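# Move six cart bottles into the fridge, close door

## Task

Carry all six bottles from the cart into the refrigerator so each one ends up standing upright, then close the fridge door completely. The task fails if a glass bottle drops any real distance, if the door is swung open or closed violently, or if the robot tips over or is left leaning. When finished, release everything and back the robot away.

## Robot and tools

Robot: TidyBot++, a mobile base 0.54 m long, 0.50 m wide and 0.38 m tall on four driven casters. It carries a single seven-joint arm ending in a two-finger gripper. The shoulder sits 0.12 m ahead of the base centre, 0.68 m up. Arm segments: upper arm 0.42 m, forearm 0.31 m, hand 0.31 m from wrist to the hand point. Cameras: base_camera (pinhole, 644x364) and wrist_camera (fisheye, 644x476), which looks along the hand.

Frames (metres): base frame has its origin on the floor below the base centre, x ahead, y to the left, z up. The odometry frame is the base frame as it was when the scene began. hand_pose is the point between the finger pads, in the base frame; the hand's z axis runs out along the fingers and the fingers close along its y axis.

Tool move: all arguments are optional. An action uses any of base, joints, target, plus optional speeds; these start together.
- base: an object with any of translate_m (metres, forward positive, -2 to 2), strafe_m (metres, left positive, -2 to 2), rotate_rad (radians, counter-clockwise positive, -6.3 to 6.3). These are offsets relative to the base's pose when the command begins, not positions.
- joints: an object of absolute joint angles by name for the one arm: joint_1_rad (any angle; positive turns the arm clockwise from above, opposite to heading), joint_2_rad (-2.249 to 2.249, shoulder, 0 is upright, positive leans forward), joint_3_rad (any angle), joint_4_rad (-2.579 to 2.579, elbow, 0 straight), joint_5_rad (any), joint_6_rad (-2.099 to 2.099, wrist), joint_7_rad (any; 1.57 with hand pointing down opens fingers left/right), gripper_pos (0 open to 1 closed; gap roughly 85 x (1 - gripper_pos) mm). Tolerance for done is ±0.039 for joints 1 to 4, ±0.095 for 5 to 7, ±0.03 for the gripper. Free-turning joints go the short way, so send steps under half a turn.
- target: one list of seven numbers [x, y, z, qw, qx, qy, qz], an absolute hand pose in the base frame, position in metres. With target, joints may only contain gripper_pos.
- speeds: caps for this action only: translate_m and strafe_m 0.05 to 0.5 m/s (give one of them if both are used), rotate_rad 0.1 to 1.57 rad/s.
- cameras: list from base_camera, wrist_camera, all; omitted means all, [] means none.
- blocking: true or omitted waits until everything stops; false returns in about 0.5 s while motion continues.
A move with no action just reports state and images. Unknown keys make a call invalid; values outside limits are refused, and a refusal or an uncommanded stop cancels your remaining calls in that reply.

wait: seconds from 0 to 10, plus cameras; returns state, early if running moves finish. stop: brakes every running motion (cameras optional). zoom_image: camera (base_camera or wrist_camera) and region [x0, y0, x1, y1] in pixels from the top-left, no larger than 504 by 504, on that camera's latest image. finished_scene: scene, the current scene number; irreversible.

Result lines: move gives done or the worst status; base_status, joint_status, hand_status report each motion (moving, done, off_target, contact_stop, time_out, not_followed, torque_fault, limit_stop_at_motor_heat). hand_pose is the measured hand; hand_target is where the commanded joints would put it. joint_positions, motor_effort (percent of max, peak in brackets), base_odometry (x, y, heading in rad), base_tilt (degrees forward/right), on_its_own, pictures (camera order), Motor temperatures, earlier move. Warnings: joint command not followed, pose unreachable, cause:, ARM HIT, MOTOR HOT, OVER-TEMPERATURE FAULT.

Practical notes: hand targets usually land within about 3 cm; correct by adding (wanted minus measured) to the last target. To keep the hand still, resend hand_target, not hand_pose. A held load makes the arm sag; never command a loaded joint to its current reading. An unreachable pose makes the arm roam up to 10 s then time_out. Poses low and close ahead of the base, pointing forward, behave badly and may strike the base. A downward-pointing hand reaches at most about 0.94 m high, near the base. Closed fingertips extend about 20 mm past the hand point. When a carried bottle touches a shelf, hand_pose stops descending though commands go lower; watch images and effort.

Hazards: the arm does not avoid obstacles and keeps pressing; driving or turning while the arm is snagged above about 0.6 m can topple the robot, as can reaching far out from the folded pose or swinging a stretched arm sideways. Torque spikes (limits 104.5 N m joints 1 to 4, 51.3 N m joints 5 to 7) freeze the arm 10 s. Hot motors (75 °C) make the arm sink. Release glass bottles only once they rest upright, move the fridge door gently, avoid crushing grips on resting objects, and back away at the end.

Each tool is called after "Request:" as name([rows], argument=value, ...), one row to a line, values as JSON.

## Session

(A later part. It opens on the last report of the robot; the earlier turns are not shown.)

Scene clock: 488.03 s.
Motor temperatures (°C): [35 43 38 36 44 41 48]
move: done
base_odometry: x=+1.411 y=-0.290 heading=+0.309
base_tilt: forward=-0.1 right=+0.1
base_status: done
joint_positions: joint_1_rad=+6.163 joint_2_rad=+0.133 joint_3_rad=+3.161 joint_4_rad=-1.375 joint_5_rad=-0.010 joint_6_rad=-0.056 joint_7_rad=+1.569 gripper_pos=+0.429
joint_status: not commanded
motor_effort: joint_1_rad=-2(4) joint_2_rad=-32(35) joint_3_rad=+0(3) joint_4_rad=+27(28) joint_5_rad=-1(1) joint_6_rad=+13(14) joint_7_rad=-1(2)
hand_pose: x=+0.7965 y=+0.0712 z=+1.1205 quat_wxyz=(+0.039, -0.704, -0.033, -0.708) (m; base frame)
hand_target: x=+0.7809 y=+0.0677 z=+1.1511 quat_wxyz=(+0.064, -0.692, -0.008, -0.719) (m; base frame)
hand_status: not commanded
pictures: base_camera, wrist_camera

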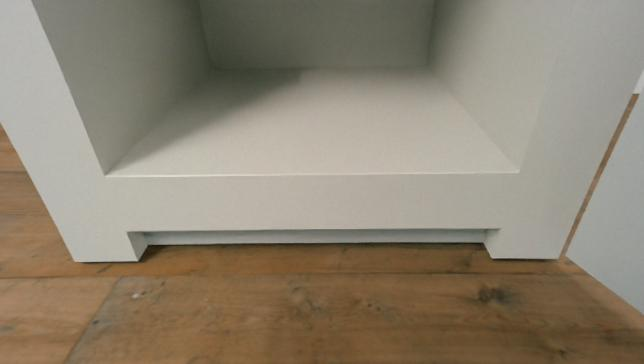

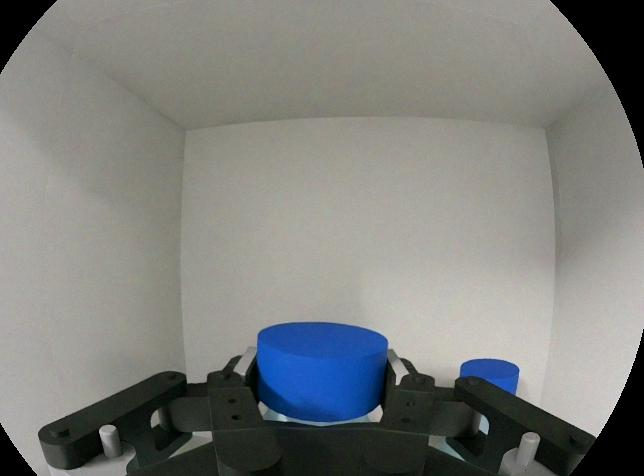

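Request:
move(base={"translate_m": 0.03}, joints={"joint_4_rad": -1.52, "joint_6_rad": 0.16}, cameras=[])

Request:
move(joints={"joint_4_rad": -1.56, "joint_6_rad": 0.19}, cameras=[])

Request:
move(joints={"joint_4_rad": -1.59, "joint_6_rad": 0.205}, cameras=["wrist_camera"])

Scene clock: 501.33 s.
Motor temperatures (°C): [35 43 38 37 44 41 48]
move: done
base_odometry: x=+1.440 y=-0.281 heading=+0.309
base_tilt: forward=-0.1 right=+0.2
base_status: done
joint_positions: joint_1_rad=+6.163 joint_2_rad=+0.133 joint_3_rad=+3.161 joint_4_rad=-1.531 joint_5_rad=-0.010 joint_6_rad=+0.092 joint_7_rad=+1.569 gripper_pos=+0.429
joint_status: all done
motor_effort: joint_1_rad=-2(4) joint_2_rad=-32(35) joint_3_rad=+0(2) joint_4_rad=+27(29) joint_5_rad=-1(1) joint_6_rad=+13(14) joint_7_rad=-1(2)
hand_pose: x=+0.7957 y=+0.0705 z=+1.0692 quat_wxyz=(+0.038, -0.707, -0.032, -0.706) (m; base frame)
hand_target: x=+0.7815 y=+0.0647 z=+1.1194 quat_wxyz=(+0.063, -0.667, -0.004, -0.742) (m; base frame)
hand_status: not commanded
pictures: none
No camera images: "cameras" was empty.

Scene clock: 502.00 s.
Motor temperatures (°C): [35 43 38 37 44 41 48]
move: done
base_odometry: x=+1.440 y=-0.281 heading=+0.309
base_tilt: forward=-0.1 right=+0.2
base_status: not commanded
joint_positions: joint_1_rad=+6.163 joint_2_rad=+0.133 joint_3_rad=+3.161 joint_4_rad=-1.568 joint_5_rad=-0.010 joint_6_rad=+0.125 joint_7_rad=+1.569 gripper_pos=+0.429
joint_status: all done
motor_effort: joint_1_rad=-2(2) joint_2_rad=-31(33) joint_3_rad=+0(1) joint_4_rad=+26(28) joint_5_rad=-1(1) joint_6_rad=+13(14) joint_7_rad=-1(2)
hand_pose: x=+0.7944 y=+0.0702 z=+1.0563 quat_wxyz=(+0.038, -0.708, -0.032, -0.704) (m; base frame)
hand_target: x=+0.7810 y=+0.0642 z=+1.1038 quat_wxyz=(+0.062, -0.671, -0.004, -0.739) (m; base frame)
hand_status: not commanded
pictures: none
No camera images: "cameras" was empty.

Scene clock: 502.63 s.
Motor temperatures (°C): [35 43 38 37 44 41 48]
move: done
base_odometry: x=+1.439 y=-0.281 heading=+0.309
base_tilt: forward=-0.1 right=+0.2
base_status: not commanded
joint_positions: joint_1_rad=+6.163 joint_2_rad=+0.131 joint_3_rad=+3.161 joint_4_rad=-1.584 joint_5_rad=-0.010 joint_6_rad=+0.152 joint_7_rad=+1.569 gripper_pos=+0.429
joint_status: all done
motor_effort: joint_1_rad=+0(2) joint_2_rad=-29(31) joint_3_rad=+1(1) joint_4_rad=+25(26) joint_5_rad=-1(2) joint_6_rad=+11(13) joint_7_rad=-1(2)
hand_pose: x=+0.7930 y=+0.0700 z=+1.0563 quat_wxyz=(+0.038, -0.704, -0.032, -0.709) (m; base frame)
hand_target: x=+0.7805 y=+0.0639 z=+1.0897 quat_wxyz=(+0.061, -0.676, -0.004, -0.734) (m; base frame)
hand_status: not commanded
pictures: wrist_camera

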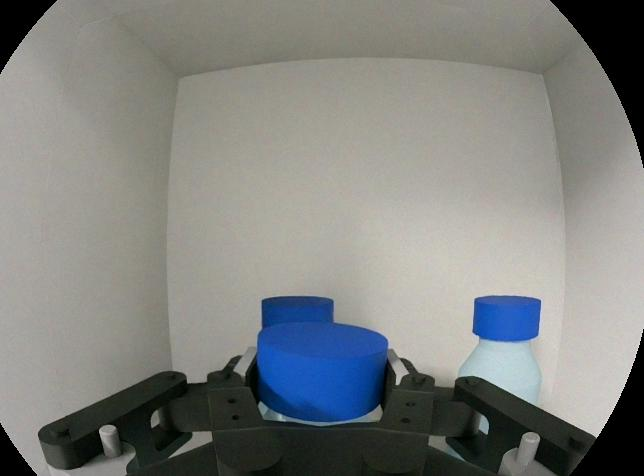

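Request:
move(joints={"gripper_pos": 0.22}, cameras=["wrist_camera"])

Request:
move(base={"translate_m": -0.96}, speeds={"translate_m": 0.45}, cameras=["wrist_camera"])

Request:
move(base={"translate_m": -0.32, "strafe_m": 0.355, "rotate_rad": -1.88}, speeds={"translate_m": 0.35, "rotate_rad": 1.0}, joints={"joint_1_rad": 0.01, "joint_2_rad": 0.25, "joint_4_rad": -1.88, "joint_6_rad": 0.58, "gripper_pos": 0.0})

Scene clock: 508.83 s.
Motor temperatures (°C): [35 43 38 37 44 41 48]
move: done
base_odometry: x=+1.439 y=-0.281 heading=+0.309
base_tilt: forward=-0.1 right=+0.2
base_status: not commanded
joint_positions: joint_1_rad=+6.163 joint_2_rad=+0.117 joint_3_rad=+3.161 joint_4_rad=-1.584 joint_5_rad=-0.010 joint_6_rad=+0.168 joint_7_rad=+1.569 gripper_pos=+0.220
joint_status: all done
motor_effort: joint_1_rad=-2(2) joint_2_rad=-25(30) joint_3_rad=+0(2) joint_4_rad=+22(25) joint_5_rad=-1(1) joint_6_rad=+9(12) joint_7_rad=-1(2)
hand_pose: x=+0.7874 y=+0.0693 z=+1.0708 quat_wxyz=(+0.039, -0.693, -0.031, -0.719) (m; base frame)
hand_target: x=+0.7805 y=+0.0639 z=+1.0897 quat_wxyz=(+0.061, -0.676, -0.004, -0.734) (m; base frame)
hand_status: not commanded
pictures: wrist_camera

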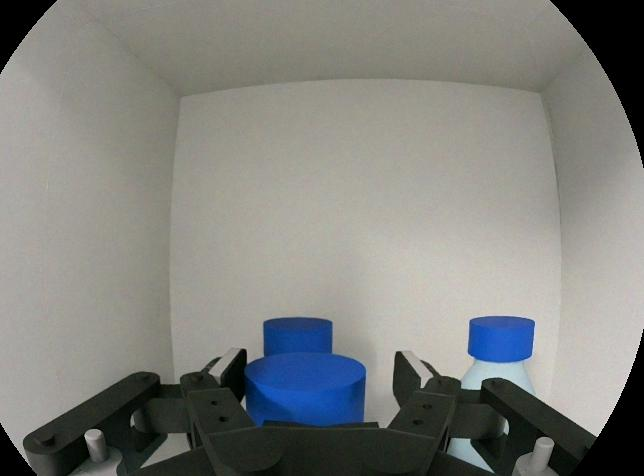

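Scene clock: 512.30 s.
Motor temperatures (°C): [35 43 38 37 44 41 48]
move: done
base_odometry: x=+0.525 y=-0.574 heading=+0.310
base_tilt: forward=-0.2 right=+0.2
base_status: done
joint_positions: joint_1_rad=+6.163 joint_2_rad=+0.106 joint_3_rad=+3.162 joint_4_rad=-1.584 joint_5_rad=-0.010 joint_6_rad=+0.168 joint_7_rad=+1.569 gripper_pos=+0.220
joint_status: not commanded
motor_effort: joint_1_rad=-2(4) joint_2_rad=-25(29) joint_3_rad=+0(4) joint_4_rad=+22(23) joint_5_rad=-1(1) joint_6_rad=+9(9) joint_7_rad=-2(2)
hand_pose: x=+0.7832 y=+0.0686 z=+1.0784 quat_wxyz=(+0.039, -0.689, -0.031, -0.723) (m; base frame)
hand_target: x=+0.7805 y=+0.0639 z=+1.0897 quat_wxyz=(+0.061, -0.676, -0.004, -0.734) (m; base frame)
hand_status: not commanded
pictures: wrist_camera

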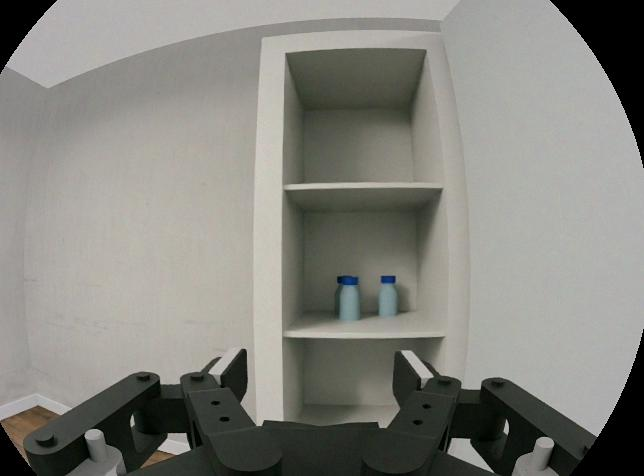

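Scene clock: 515.10 s.
Motor temperatures (°C): [35 43 38 37 44 41 48]
move: done
base_odometry: x=+0.112 y=-0.333 heading=-1.570
base_tilt: forward=-0.1 right=+0.2
base_status: done
joint_positions: joint_1_rad=+6.286 joint_2_rad=+0.253 joint_3_rad=+3.163 joint_4_rad=-1.862 joint_5_rad=-0.010 joint_6_rad=+0.537 joint_7_rad=+1.569 gripper_pos=+0.000
joint_status: all done
motor_effort: joint_1_rad=-1(6) joint_2_rad=-28(33) joint_3_rad=+0(3) joint_4_rad=+19(22) joint_5_rad=-1(2) joint_6_rad=+9(10) joint_7_rad=-1(2)
hand_pose: x=+0.8045 y=-0.0152 z=+0.9241 quat_wxyz=(-0.009, -0.709, +0.012, -0.705) (m; base frame)
hand_target: x=+0.8005 y=-0.0263 z=+0.9291 quat_wxyz=(+0.005, -0.698, +0.043, -0.714) (m; base frame)
hand_status: not commanded
pictures: base_camera, wrist_camera

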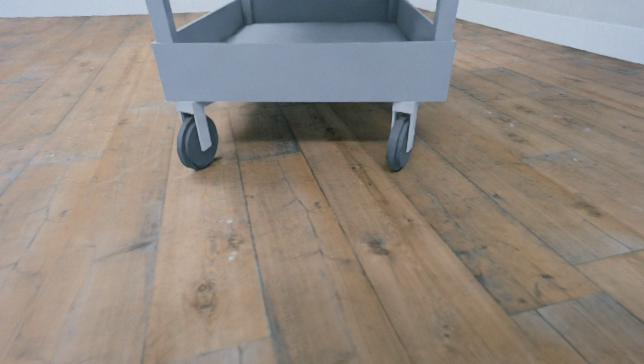

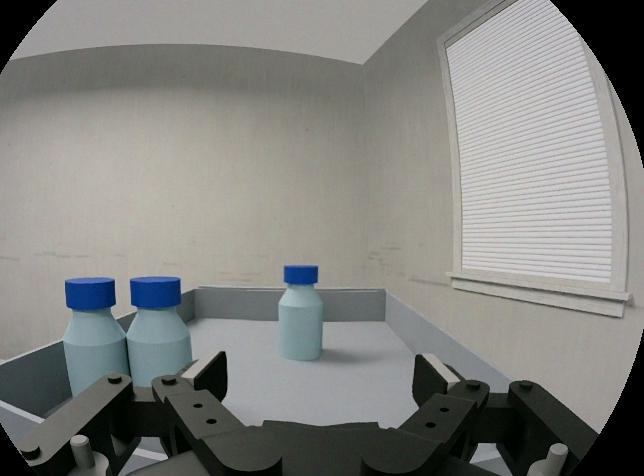

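Request:
move(base={"translate_m": 0.40, "strafe_m": 0.016}, speeds={"translate_m": 0.2}, cameras=["wrist_camera"])

Scene clock: 522.57 s.
Motor temperatures (°C): [35 43 38 36 44 41 48]
move: done
base_odometry: x=+0.128 y=-0.733 heading=-1.571
base_tilt: forward=-0.1 right=+0.2
base_status: done
joint_positions: joint_1_rad=+6.286 joint_2_rad=+0.252 joint_3_rad=+3.163 joint_4_rad=-1.863 joint_5_rad=-0.010 joint_6_rad=+0.540 joint_7_rad=+1.569 gripper_pos=+0.000
joint_status: not commanded
motor_effort: joint_1_rad=-1(3) joint_2_rad=-28(31) joint_3_rad=+0(1) joint_4_rad=+20(20) joint_5_rad=-1(2) joint_6_rad=+9(9) joint_7_rad=-1(2)
hand_pose: x=+0.8041 y=-0.0153 z=+0.9252 quat_wxyz=(-0.009, -0.708, +0.012, -0.706) (m; base frame)
hand_target: x=+0.8005 y=-0.0263 z=+0.9291 quat_wxyz=(+0.005, -0.698, +0.043, -0.714) (m; base frame)
hand_status: not commanded
pictures: wrist_camera

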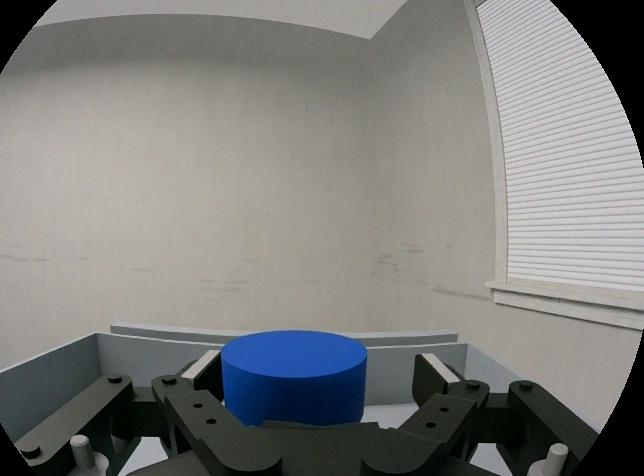

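Request:
move(base={"translate_m": -0.018, "strafe_m": 0.012}, speeds={"strafe_m": 0.1}, cameras=["wrist_camera"])

Request:
move(joints={"gripper_pos": 0.6}, cameras=["wrist_camera"])

Request:
move(joints={"joint_2_rad": 0.13, "joint_4_rad": -1.60, "joint_6_rad": 0.18, "gripper_pos": 0.7}, cameras=[])

Request:
move(joints={"joint_2_rad": 0.1, "joint_4_rad": -1.35, "joint_6_rad": -0.08}, cameras=["wrist_camera"])

Request:
move(base={"translate_m": -0.41}, speeds={"translate_m": 0.3}, cameras=["wrist_camera"])

Scene clock: 529.10 s.
Motor temperatures (°C): [35 43 38 36 44 41 48]
move: done
base_odometry: x=+0.140 y=-0.715 heading=-1.571
base_tilt: forward=-0.2 right=+0.1
base_status: done
joint_positions: joint_1_rad=+6.287 joint_2_rad=+0.249 joint_3_rad=+3.164 joint_4_rad=-1.865 joint_5_rad=-0.010 joint_6_rad=+0.541 joint_7_rad=+1.569 gripper_pos=+0.000
joint_status: not commanded
motor_effort: joint_1_rad=-2(5) joint_2_rad=-28(31) joint_3_rad=+0(3) joint_4_rad=+20(20) joint_5_rad=-1(2) joint_6_rad=+9(9) joint_7_rad=-1(2)
hand_pose: x=+0.8031 y=-0.0158 z=+0.9267 quat_wxyz=(-0.009, -0.708, +0.012, -0.706) (m; base frame)
hand_target: x=+0.8005 y=-0.0263 z=+0.9291 quat_wxyz=(+0.005, -0.698, +0.043, -0.714) (m; base frame)
hand_status: not commanded
pictures: wrist_camera

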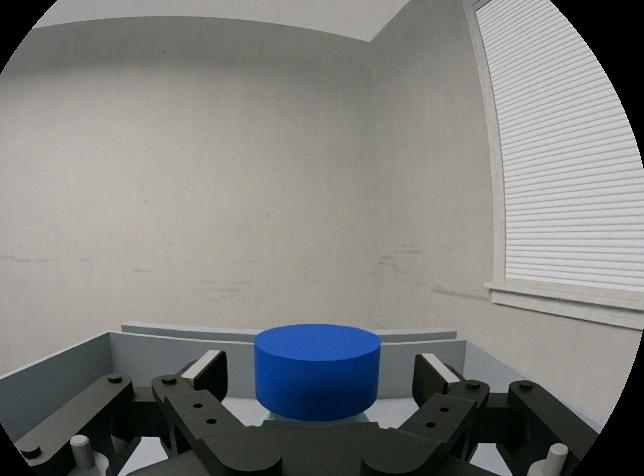

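Scene clock: 529.97 s.
Motor temperatures (°C): [35 43 38 36 44 41 48]
move: off_target
base_odometry: x=+0.140 y=-0.715 heading=-1.571
base_tilt: forward=-0.1 right=+0.2
base_status: not commanded
joint_positions: joint_1_rad=+6.287 joint_2_rad=+0.249 joint_3_rad=+3.164 joint_4_rad=-1.865 joint_5_rad=-0.010 joint_6_rad=+0.541 joint_7_rad=+1.569 gripper_pos=+0.433
joint_status: gripper_pos off_target (ended at +0.433, target +0.600)
motor_effort: joint_1_rad=+0(3) joint_2_rad=-27(28) joint_3_rad=+1(2) joint_4_rad=+20(20) joint_5_rad=-1(2) joint_6_rad=+9(9) joint_7_rad=-2(2)
hand_pose: x=+0.8031 y=-0.0158 z=+0.9268 quat_wxyz=(-0.009, -0.707, +0.012, -0.707) (m; base frame)
hand_target: x=+0.8005 y=-0.0263 z=+0.9291 quat_wxyz=(+0.005, -0.698, +0.043, -0.714) (m; base frame)
hand_status: not commanded
pictures: wrist_camera

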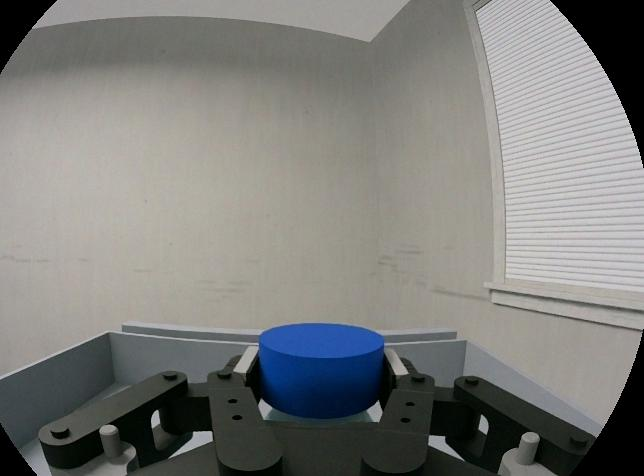

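Scene clock: 531.67 s.
Motor temperatures (°C): [35 43 38 36 44 41 48]
move: off_target
base_odometry: x=+0.140 y=-0.715 heading=-1.571
base_tilt: forward=-0.1 right=+0.2
base_status: not commanded
joint_positions: joint_1_rad=+6.287 joint_2_rad=+0.170 joint_3_rad=+3.164 joint_4_rad=-1.625 joint_5_rad=-0.010 joint_6_rad=+0.208 joint_7_rad=+1.569 gripper_pos=+0.433
joint_status: joint_2_rad off_target (ended at +0.170, target +0.130); gripper_pos off_target (ended at +0.433, target +0.700); the others done
motor_effort: joint_1_rad=-2(2) joint_2_rad=-33(39) joint_3_rad=+0(1) joint_4_rad=+27(27) joint_5_rad=-1(2) joint_6_rad=+14(15) joint_7_rad=-1(2)
hand_pose: x=+0.8081 y=-0.0152 z=+1.0210 quat_wxyz=(-0.007, -0.713, +0.012, -0.701) (m; base frame)
hand_target: x=+0.7950 y=-0.0222 z=+1.0556 quat_wxyz=(+0.013, -0.699, +0.041, -0.714) (m; base frame)
hand_status: not commanded
pictures: none
No camera images: "cameras" was empty.

Scene clock: 533.30 s.
Motor temperatures (°C): [35 43 38 36 44 41 48]
move: off_target
base_odometry: x=+0.140 y=-0.715 heading=-1.571
base_tilt: forward=-0.1 right=+0.2
base_status: not commanded
joint_positions: joint_1_rad=+6.287 joint_2_rad=+0.145 joint_3_rad=+3.164 joint_4_rad=-1.377 joint_5_rad=-0.010 joint_6_rad=-0.051 joint_7_rad=+1.569 gripper_pos=+0.433
joint_status: joint_2_rad off_target (ended at +0.145, target +0.100); the others done
motor_effort: joint_1_rad=-1(2) joint_2_rad=-33(36) joint_3_rad=+0(1) joint_4_rad=+28(29) joint_5_rad=-1(1) joint_6_rad=+14(15) joint_7_rad=-1(2)
hand_pose: x=+0.8050 y=-0.0143 z=+1.1128 quat_wxyz=(-0.006, -0.708, +0.012, -0.706) (m; base frame)
hand_target: x=+0.7841 y=-0.0187 z=+1.1511 quat_wxyz=(+0.017, -0.691, +0.037, -0.721) (m; base frame)
hand_status: not commanded
pictures: wrist_camera

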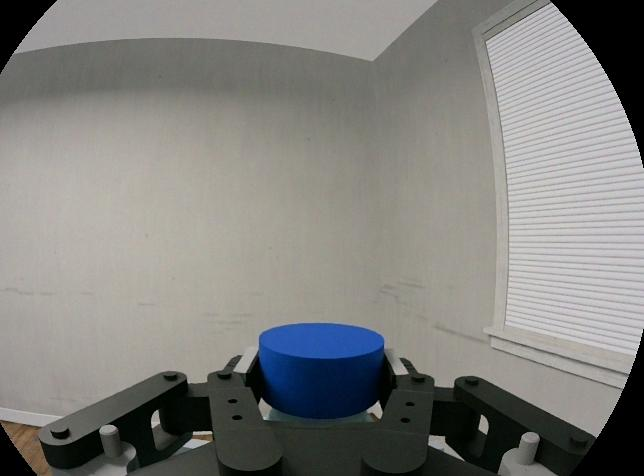

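Scene clock: 535.63 s.
Motor temperatures (°C): [35 43 38 36 44 41 48]
move: done
base_odometry: x=+0.141 y=-0.305 heading=-1.571
base_tilt: forward=-0.2 right=+0.2
base_status: done
joint_positions: joint_1_rad=+6.287 joint_2_rad=+0.139 joint_3_rad=+3.164 joint_4_rad=-1.377 joint_5_rad=-0.010 joint_6_rad=-0.056 joint_7_rad=+1.569 gripper_pos=+0.433
joint_status: not commanded
motor_effort: joint_1_rad=-2(3) joint_2_rad=-32(38) joint_3_rad=+0(1) joint_4_rad=+27(29) joint_5_rad=-1(2) joint_6_rad=+14(14) joint_7_rad=-1(2)
hand_pose: x=+0.8024 y=-0.0143 z=+1.1156 quat_wxyz=(-0.006, -0.707, +0.012, -0.707) (m; base frame)
hand_target: x=+0.7841 y=-0.0187 z=+1.1511 quat_wxyz=(+0.017, -0.691, +0.037, -0.721) (m; base frame)
hand_status: not commanded
pictures: wrist_camera

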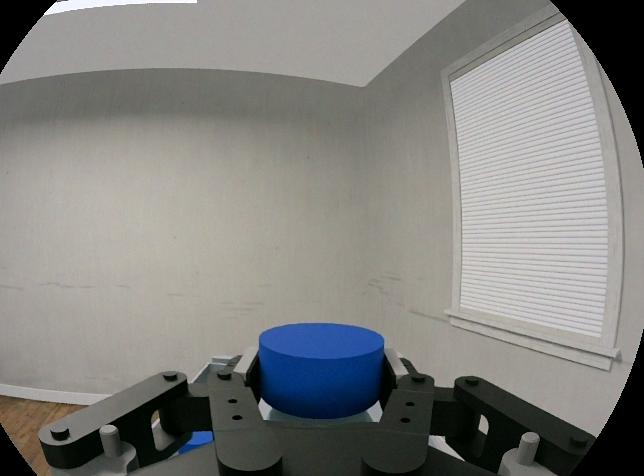

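Request:
move(base={"strafe_m": 0.309, "rotate_rad": 1.881}, speeds={"strafe_m": 0.25, "rotate_rad": 0.8}, joints={"joint_1_rad": 0.12}, cameras=[])

Request:
move(base={"translate_m": 0.499, "strafe_m": -0.30}, speeds={"translate_m": 0.4})

Request:
move(base={"translate_m": 0.42}, speeds={"translate_m": 0.25})

Scene clock: 546.20 s.
Motor temperatures (°C): [35 43 38 37 44 41 48]
move: done
base_odometry: x=+0.450 y=-0.305 heading=+0.309
base_tilt: forward=-0.1 right=+0.2
base_status: done
joint_positions: joint_1_rad=+6.400 joint_2_rad=+0.139 joint_3_rad=+3.162 joint_4_rad=-1.377 joint_5_rad=-0.010 joint_6_rad=-0.056 joint_7_rad=+1.569 gripper_pos=+0.433
joint_status: all done
motor_effort: joint_1_rad=-2(8) joint_2_rad=-32(36) joint_3_rad=+0(6) joint_4_rad=+27(28) joint_5_rad=-1(2) joint_6_rad=+14(14) joint_7_rad=-1(2)
hand_pose: x=+0.7966 y=-0.0907 z=+1.1151 quat_wxyz=(-0.045, -0.706, +0.051, -0.705) (m; base frame)
hand_target: x=+0.7780 y=-0.0916 z=+1.1511 quat_wxyz=(-0.022, -0.688, +0.075, -0.721) (m; base frame)
hand_status: not commanded
pictures: none
No camera images: "cameras" was empty.

Scene clock: 548.80 s.
Motor temperatures (°C): [35 43 38 37 44 41 48]
move: done
base_odometry: x=+1.017 y=-0.439 heading=+0.310
base_tilt: forward=-0.1 right=+0.2
base_status: done
joint_positions: joint_1_rad=+6.400 joint_2_rad=+0.137 joint_3_rad=+3.162 joint_4_rad=-1.377 joint_5_rad=-0.010 joint_6_rad=-0.058 joint_7_rad=+1.569 gripper_pos=+0.433
joint_status: not commanded
motor_effort: joint_1_rad=-2(3) joint_2_rad=-33(36) joint_3_rad=+0(2) joint_4_rad=+28(28) joint_5_rad=-1(2) joint_6_rad=+14(14) joint_7_rad=-1(2)
hand_pose: x=+0.7959 y=-0.0907 z=+1.1157 quat_wxyz=(-0.045, -0.706, +0.051, -0.705) (m; base frame)
hand_target: x=+0.7780 y=-0.0916 z=+1.1511 quat_wxyz=(-0.022, -0.688, +0.075, -0.721) (m; base frame)
hand_status: not commanded
pictures: base_camera, wrist_camera

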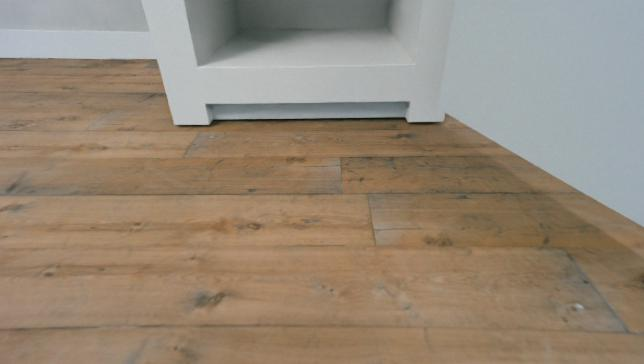

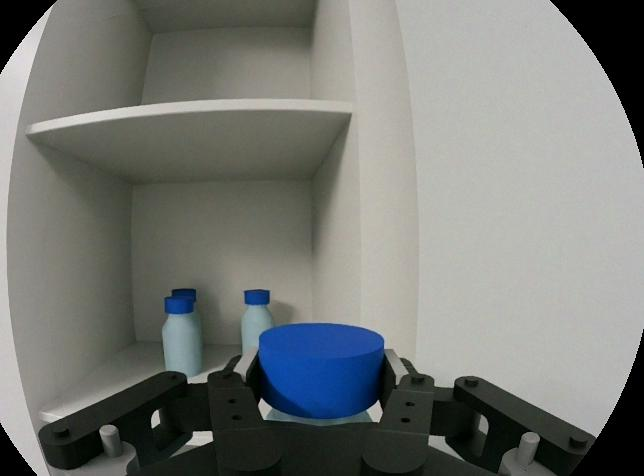

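Scene clock: 551.33 s.
Motor temperatures (°C): [35 43 38 37 44 41 48]
move: done
base_odometry: x=+1.417 y=-0.311 heading=+0.309
base_tilt: forward=-0.2 right=+0.2
base_status: done
joint_positions: joint_1_rad=+6.400 joint_2_rad=+0.136 joint_3_rad=+3.162 joint_4_rad=-1.377 joint_5_rad=-0.010 joint_6_rad=-0.059 joint_7_rad=+1.569 gripper_pos=+0.433
joint_status: not commanded
motor_effort: joint_1_rad=-1(4) joint_2_rad=-32(36) joint_3_rad=+0(2) joint_4_rad=+27(28) joint_5_rad=-1(1) joint_6_rad=+14(14) joint_7_rad=-1(2)
hand_pose: x=+0.7954 y=-0.0906 z=+1.1163 quat_wxyz=(-0.045, -0.706, +0.051, -0.705) (m; base frame)
hand_target: x=+0.7780 y=-0.0916 z=+1.1511 quat_wxyz=(-0.022, -0.688, +0.075, -0.721) (m; base frame)
hand_status: not commanded
pictures: base_camera, wrist_camera

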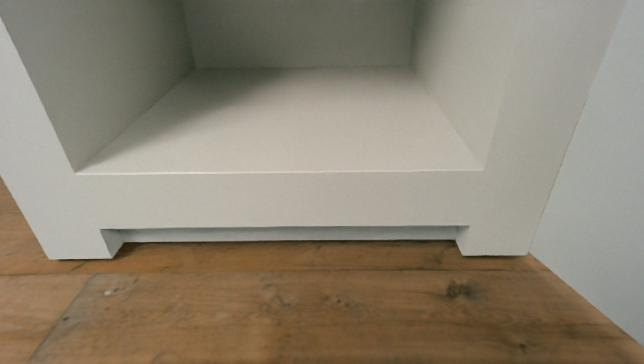

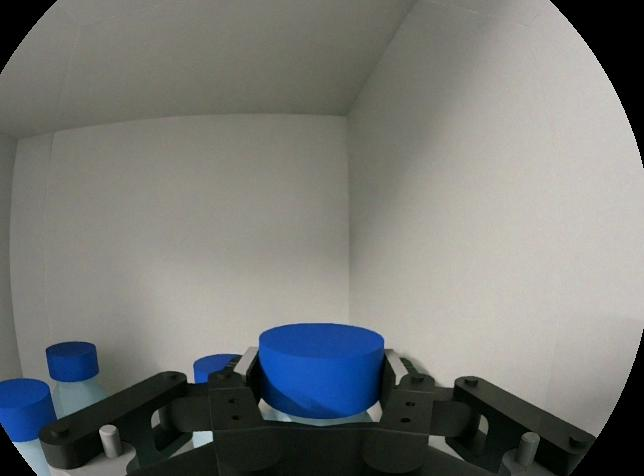

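Request:
move(base={"strafe_m": 0.065}, speeds={"strafe_m": 0.15})

Scene clock: 558.57 s.
Motor temperatures (°C): [35 43 38 37 44 41 48]
move: done
base_odometry: x=+1.397 y=-0.249 heading=+0.309
base_tilt: forward=-0.1 right=+0.2
base_status: done
joint_positions: joint_1_rad=+6.401 joint_2_rad=+0.136 joint_3_rad=+3.162 joint_4_rad=-1.377 joint_5_rad=-0.010 joint_6_rad=-0.059 joint_7_rad=+1.569 gripper_pos=+0.433
joint_status: not commanded
motor_effort: joint_1_rad=-2(6) joint_2_rad=-32(34) joint_3_rad=+1(3) joint_4_rad=+27(28) joint_5_rad=-1(2) joint_6_rad=+13(14) joint_7_rad=-1(2)
hand_pose: x=+0.7953 y=-0.0912 z=+1.1162 quat_wxyz=(-0.045, -0.706, +0.052, -0.705) (m; base frame)
hand_target: x=+0.7780 y=-0.0916 z=+1.1511 quat_wxyz=(-0.022, -0.688, +0.075, -0.721) (m; base frame)
hand_status: not commanded
pictures: base_camera, wrist_camera

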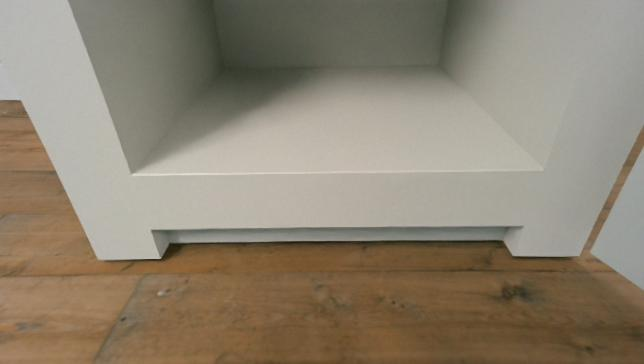

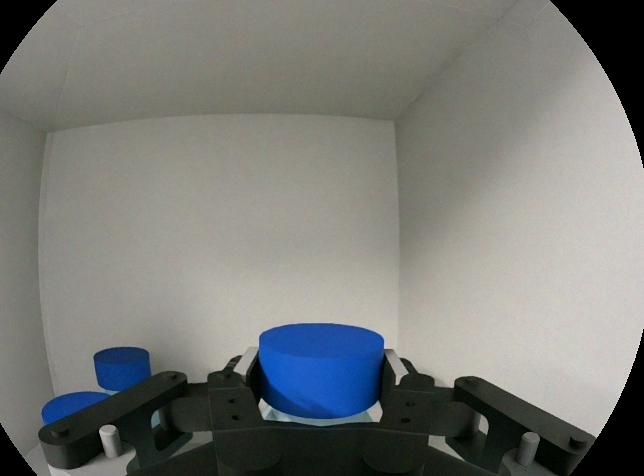

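Request:
move(joints={"joint_4_rad": -1.52, "joint_6_rad": 0.16}, cameras=["wrist_camera"])

Request:
move(joints={"joint_4_rad": -1.56, "joint_6_rad": 0.19}, cameras=[])

Request:
move(joints={"joint_4_rad": -1.59, "joint_6_rad": 0.205}, cameras=["wrist_camera"])

Scene clock: 565.27 s.
Motor temperatures (°C): [35 43 38 37 44 41 48]
move: done
base_odometry: x=+1.397 y=-0.249 heading=+0.309
base_tilt: forward=-0.1 right=+0.2
base_status: not commanded
joint_positions: joint_1_rad=+6.401 joint_2_rad=+0.136 joint_3_rad=+3.162 joint_4_rad=-1.532 joint_5_rad=-0.010 joint_6_rad=+0.089 joint_7_rad=+1.569 gripper_pos=+0.433
joint_status: all done
motor_effort: joint_1_rad=-2(2) joint_2_rad=-32(34) joint_3_rad=+0(1) joint_4_rad=+27(29) joint_5_rad=-1(1) joint_6_rad=+13(15) joint_7_rad=-1(2)
hand_pose: x=+0.7943 y=-0.0917 z=+1.0654 quat_wxyz=(-0.046, -0.708, +0.053, -0.703) (m; base frame)
hand_target: x=+0.7779 y=-0.0947 z=+1.1194 quat_wxyz=(-0.026, -0.663, +0.076, -0.745) (m; base frame)
hand_status: not commanded
pictures: wrist_camera

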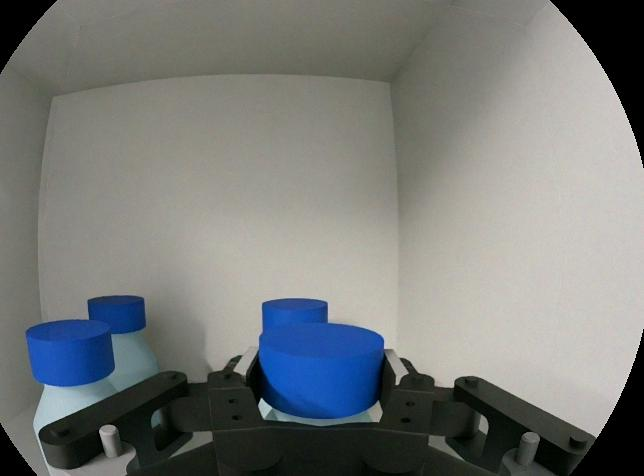

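Scene clock: 565.97 s.
Motor temperatures (°C): [35 43 38 37 44 41 48]
move: done
base_odometry: x=+1.397 y=-0.249 heading=+0.309
base_tilt: forward=-0.1 right=+0.2
base_status: not commanded
joint_positions: joint_1_rad=+6.401 joint_2_rad=+0.136 joint_3_rad=+3.162 joint_4_rad=-1.564 joint_5_rad=-0.010 joint_6_rad=+0.129 joint_7_rad=+1.569 gripper_pos=+0.433
joint_status: all done
motor_effort: joint_1_rad=-2(2) joint_2_rad=-32(33) joint_3_rad=+1(1) joint_4_rad=+27(28) joint_5_rad=-1(2) joint_6_rad=+14(14) joint_7_rad=-1(2)
hand_pose: x=+0.7931 y=-0.0917 z=+1.0584 quat_wxyz=(-0.046, -0.705, +0.052, -0.706) (m; base frame)
hand_target: x=+0.7773 y=-0.0950 z=+1.1037 quat_wxyz=(-0.027, -0.666, +0.077, -0.741) (m; base frame)
hand_status: not commanded
pictures: none
No camera images: "cameras" was empty.

Scene clock: 566.60 s.
Motor temperatures (°C): [35 43 38 37 44 41 48]
move: done
base_odometry: x=+1.397 y=-0.249 heading=+0.309
base_tilt: forward=-0.1 right=+0.2
base_status: not commanded
joint_positions: joint_1_rad=+6.401 joint_2_rad=+0.133 joint_3_rad=+3.162 joint_4_rad=-1.581 joint_5_rad=-0.010 joint_6_rad=+0.156 joint_7_rad=+1.569 gripper_pos=+0.433
joint_status: all done
motor_effort: joint_1_rad=+0(2) joint_2_rad=-29(32) joint_3_rad=+1(2) joint_4_rad=+24(27) joint_5_rad=-1(1) joint_6_rad=+11(13) joint_7_rad=-1(2)
hand_pose: x=+0.7912 y=-0.0915 z=+1.0583 quat_wxyz=(-0.046, -0.700, +0.052, -0.710) (m; base frame)
hand_target: x=+0.7767 y=-0.0951 z=+1.0897 quat_wxyz=(-0.027, -0.672, +0.077, -0.736) (m; base frame)
hand_status: not commanded
pictures: wrist_camera

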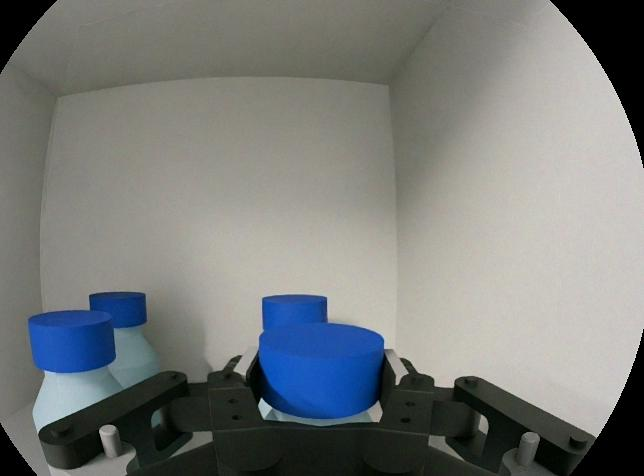

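Request:
move(joints={"gripper_pos": 0.22}, cameras=["wrist_camera"])

Request:
move(base={"translate_m": -0.92}, speeds={"translate_m": 0.45}, cameras=["wrist_camera"])

Request:
move(base={"translate_m": 0.018, "strafe_m": 0.288, "rotate_rad": -2.309}, speeds={"translate_m": 0.35, "rotate_rad": 1.0}, joints={"joint_1_rad": 0.01, "joint_2_rad": 0.25, "joint_4_rad": -1.88, "joint_6_rad": 0.58, "gripper_pos": 0.0}, cameras=["wrist_camera"])

Request:
move(base={"translate_m": -0.10, "strafe_m": 0.339}, speeds={"translate_m": 0.35})

Scene clock: 593.23 s.
Motor temperatures (°C): [35 43 38 37 44 41 48]
move: done
base_odometry: x=+1.397 y=-0.249 heading=+0.309
base_tilt: forward=-0.1 right=+0.2
base_status: not commanded
joint_positions: joint_1_rad=+6.401 joint_2_rad=+0.116 joint_3_rad=+3.162 joint_4_rad=-1.581 joint_5_rad=-0.010 joint_6_rad=+0.168 joint_7_rad=+1.569 gripper_pos=+0.220
joint_status: all done
motor_effort: joint_1_rad=-2(2) joint_2_rad=-26(29) joint_3_rad=+0(2) joint_4_rad=+22(24) joint_5_rad=-1(1) joint_6_rad=+9(11) joint_7_rad=-1(2)
hand_pose: x=+0.7848 y=-0.0908 z=+1.0731 quat_wxyz=(-0.047, -0.690, +0.052, -0.720) (m; base frame)
hand_target: x=+0.7767 y=-0.0951 z=+1.0897 quat_wxyz=(-0.027, -0.672, +0.077, -0.736) (m; base frame)
hand_status: not commanded
pictures: wrist_camera

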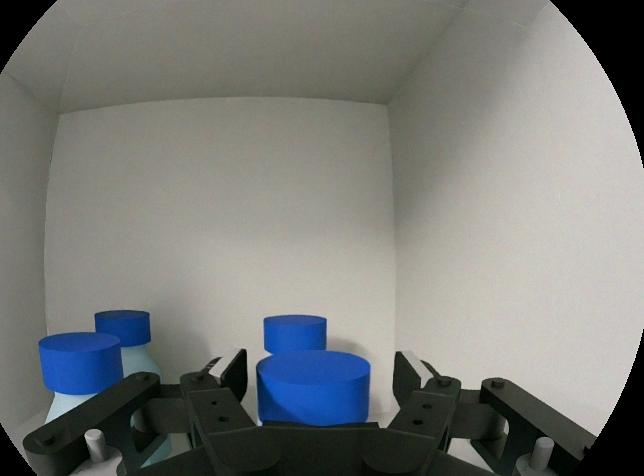

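Scene clock: 596.50 s.
Motor temperatures (°C): [35 43 38 37 44 41 48]
move: done
base_odometry: x=+0.521 y=-0.529 heading=+0.309
base_tilt: forward=-0.1 right=+0.2
base_status: done
joint_positions: joint_1_rad=+6.401 joint_2_rad=+0.107 joint_3_rad=+3.162 joint_4_rad=-1.581 joint_5_rad=-0.010 joint_6_rad=+0.169 joint_7_rad=+1.569 gripper_pos=+0.220
joint_status: not commanded
motor_effort: joint_1_rad=-1(2) joint_2_rad=-25(30) joint_3_rad=+0(1) joint_4_rad=+22(23) joint_5_rad=-1(2) joint_6_rad=+8(9) joint_7_rad=-1(2)
hand_pose: x=+0.7812 y=-0.0904 z=+1.0795 quat_wxyz=(-0.047, -0.687, +0.051, -0.724) (m; base frame)
hand_target: x=+0.7767 y=-0.0951 z=+1.0897 quat_wxyz=(-0.027, -0.672, +0.077, -0.736) (m; base frame)
hand_status: not commanded
pictures: wrist_camera

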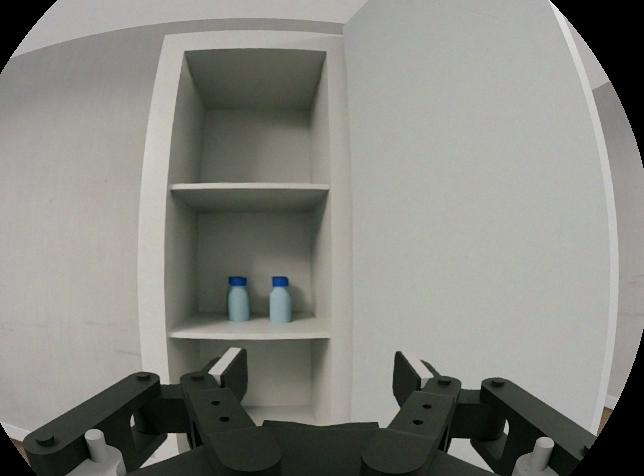

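Scene clock: 599.90 s.
Motor temperatures (°C): [35 43 38 37 44 41 48]
move: done
base_odometry: x=+0.450 y=-0.249 heading=-1.999
base_tilt: forward=-0.1 right=+0.2
base_status: done
joint_positions: joint_1_rad=+6.308 joint_2_rad=+0.250 joint_3_rad=+3.165 joint_4_rad=-1.865 joint_5_rad=-0.011 joint_6_rad=+0.537 joint_7_rad=+1.569 gripper_pos=+0.000
joint_status: all done
motor_effort: joint_1_rad=-2(5) joint_2_rad=-28(32) joint_3_rad=+0(3) joint_4_rad=+19(23) joint_5_rad=-1(2) joint_6_rad=+9(10) joint_7_rad=-1(2)
hand_pose: x=+0.8027 y=-0.0316 z=+0.9246 quat_wxyz=(-0.017, -0.709, +0.021, -0.704) (m; base frame)
hand_target: x=+0.8005 y=-0.0263 z=+0.9291 quat_wxyz=(+0.005, -0.698, +0.043, -0.714) (m; base frame)
hand_status: not commanded
pictures: wrist_camera

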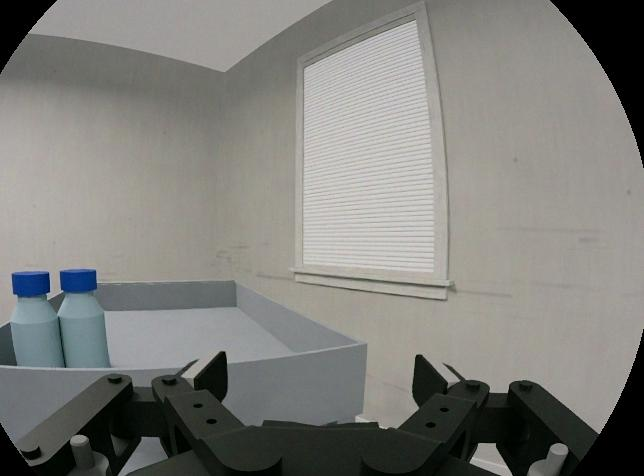

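Scene clock: 601.97 s.
Motor temperatures (°C): [35 43 38 37 44 41 48]
move: done
base_odometry: x=+0.800 y=-0.299 heading=-2.000
base_tilt: forward=-0.1 right=+0.2
base_status: done
joint_positions: joint_1_rad=+6.305 joint_2_rad=+0.250 joint_3_rad=+3.165 joint_4_rad=-1.865 joint_5_rad=-0.011 joint_6_rad=+0.539 joint_7_rad=+1.569 gripper_pos=+0.000
joint_status: not commanded
motor_effort: joint_1_rad=-1(4) joint_2_rad=-28(29) joint_3_rad=+0(2) joint_4_rad=+20(20) joint_5_rad=-1(2) joint_6_rad=+9(9) joint_7_rad=-1(2)
hand_pose: x=+0.8028 y=-0.0295 z=+0.9251 quat_wxyz=(-0.016, -0.709, +0.020, -0.705) (m; base frame)
hand_target: x=+0.8005 y=-0.0263 z=+0.9291 quat_wxyz=(+0.005, -0.698, +0.043, -0.714) (m; base frame)
hand_status: not commanded
pictures: base_camera, wrist_camera

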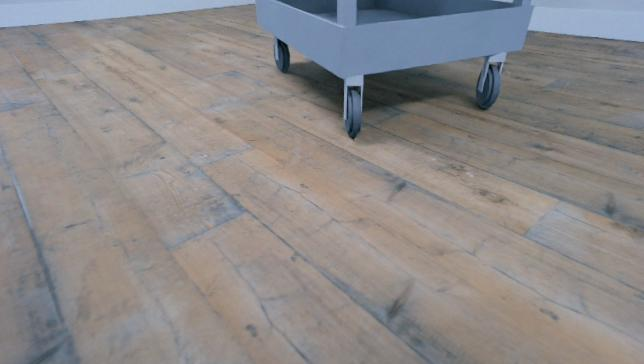

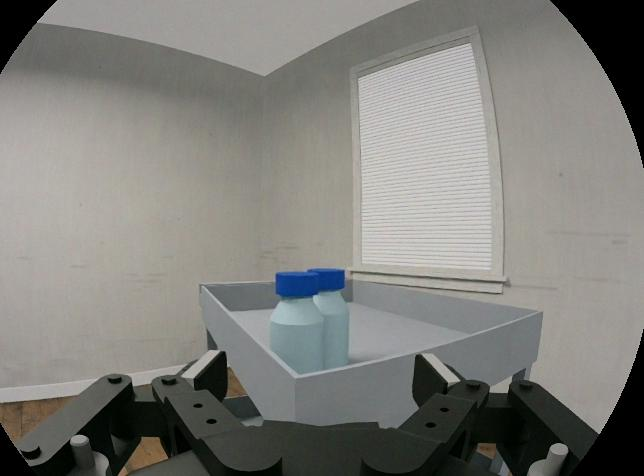

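Request:
move(base={"translate_m": 0.25, "strafe_m": 0.003}, speeds={"translate_m": 0.15}, joints={"joint_1_rad": -0.017}, cameras=["wrist_camera"])

Scene clock: 610.63 s.
Motor temperatures (°C): [35 43 38 36 44 41 48]
move: done
base_odometry: x=+0.699 y=-0.528 heading=-2.000
base_tilt: forward=-0.1 right=+0.2
base_status: done
joint_positions: joint_1_rad=+6.285 joint_2_rad=+0.249 joint_3_rad=+3.165 joint_4_rad=-1.866 joint_5_rad=-0.011 joint_6_rad=+0.541 joint_7_rad=+1.569 gripper_pos=+0.000
joint_status: all done
motor_effort: joint_1_rad=-2(4) joint_2_rad=-28(31) joint_3_rad=+0(1) joint_4_rad=+20(21) joint_5_rad=+0(2) joint_6_rad=+9(9) joint_7_rad=-1(2)
hand_pose: x=+0.8031 y=-0.0160 z=+0.9255 quat_wxyz=(-0.009, -0.708, +0.013, -0.706) (m; base frame)
hand_target: x=+0.8009 y=-0.0079 z=+0.9291 quat_wxyz=(+0.015, -0.699, +0.034, -0.714) (m; base frame)
hand_status: not commanded
pictures: wrist_camera

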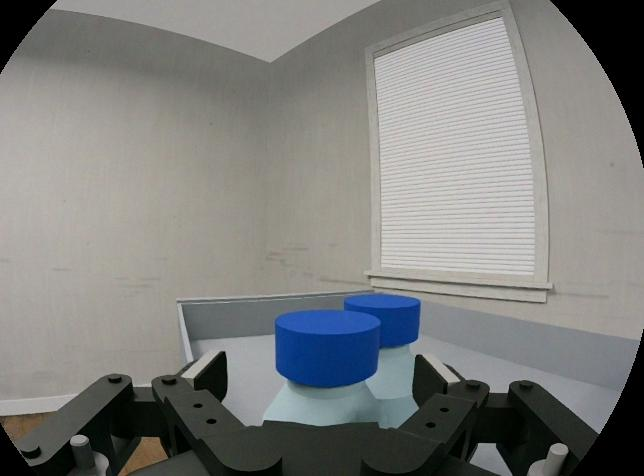

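Request:
move(base={"translate_m": 0.032, "strafe_m": -0.006}, speeds={"translate_m": 0.1}, cameras=["wrist_camera"])

Request:
move(joints={"gripper_pos": 0.6}, cameras=["wrist_camera"])

Scene clock: 616.47 s.
Motor temperatures (°C): [35 43 38 36 44 41 48]
move: done
base_odometry: x=+0.681 y=-0.555 heading=-1.999
base_tilt: forward=-0.1 right=+0.2
base_status: done
joint_positions: joint_1_rad=+6.285 joint_2_rad=+0.250 joint_3_rad=+3.165 joint_4_rad=-1.866 joint_5_rad=-0.011 joint_6_rad=+0.541 joint_7_rad=+1.569 gripper_pos=+0.000
joint_status: not commanded
motor_effort: joint_1_rad=-2(3) joint_2_rad=-28(31) joint_3_rad=+1(2) joint_4_rad=+19(20) joint_5_rad=-2(2) joint_6_rad=+9(9) joint_7_rad=-2(2)
hand_pose: x=+0.8032 y=-0.0159 z=+0.9253 quat_wxyz=(-0.009, -0.708, +0.013, -0.706) (m; base frame)
hand_target: x=+0.8009 y=-0.0079 z=+0.9291 quat_wxyz=(+0.015, -0.699, +0.034, -0.714) (m; base frame)
hand_status: not commanded
pictures: wrist_camera

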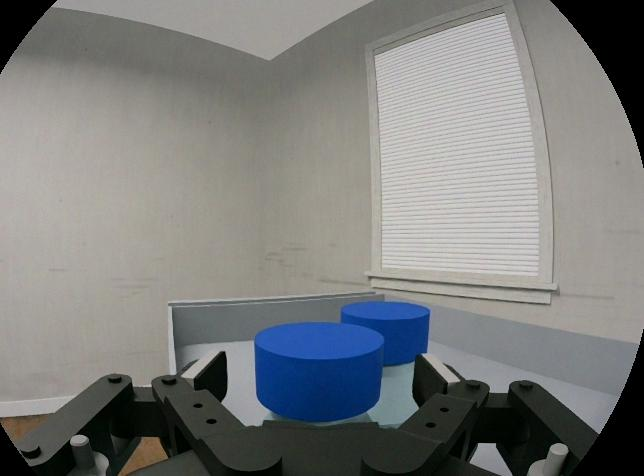

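Scene clock: 617.33 s.
Motor temperatures (°C): [35 43 38 36 44 41 48]
move: off_target
base_odometry: x=+0.681 y=-0.555 heading=-1.999
base_tilt: forward=-0.1 right=+0.2
base_status: not commanded
joint_positions: joint_1_rad=+6.285 joint_2_rad=+0.250 joint_3_rad=+3.165 joint_4_rad=-1.866 joint_5_rad=-0.011 joint_6_rad=+0.541 joint_7_rad=+1.569 gripper_pos=+0.431
joint_status: gripper_pos off_target (ended at +0.431, target +0.600)
motor_effort: joint_1_rad=-1(2) joint_2_rad=-27(28) joint_3_rad=+0(1) joint_4_rad=+20(20) joint_5_rad=-1(2) joint_6_rad=+9(9) joint_7_rad=-2(2)
hand_pose: x=+0.8032 y=-0.0157 z=+0.9253 quat_wxyz=(-0.009, -0.708, +0.013, -0.706) (m; base frame)
hand_target: x=+0.8009 y=-0.0079 z=+0.9291 quat_wxyz=(+0.015, -0.699, +0.034, -0.714) (m; base frame)
hand_status: not commanded
pictures: wrist_camera

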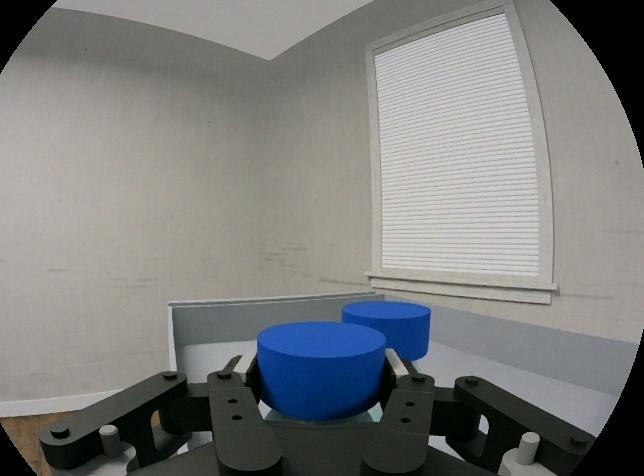

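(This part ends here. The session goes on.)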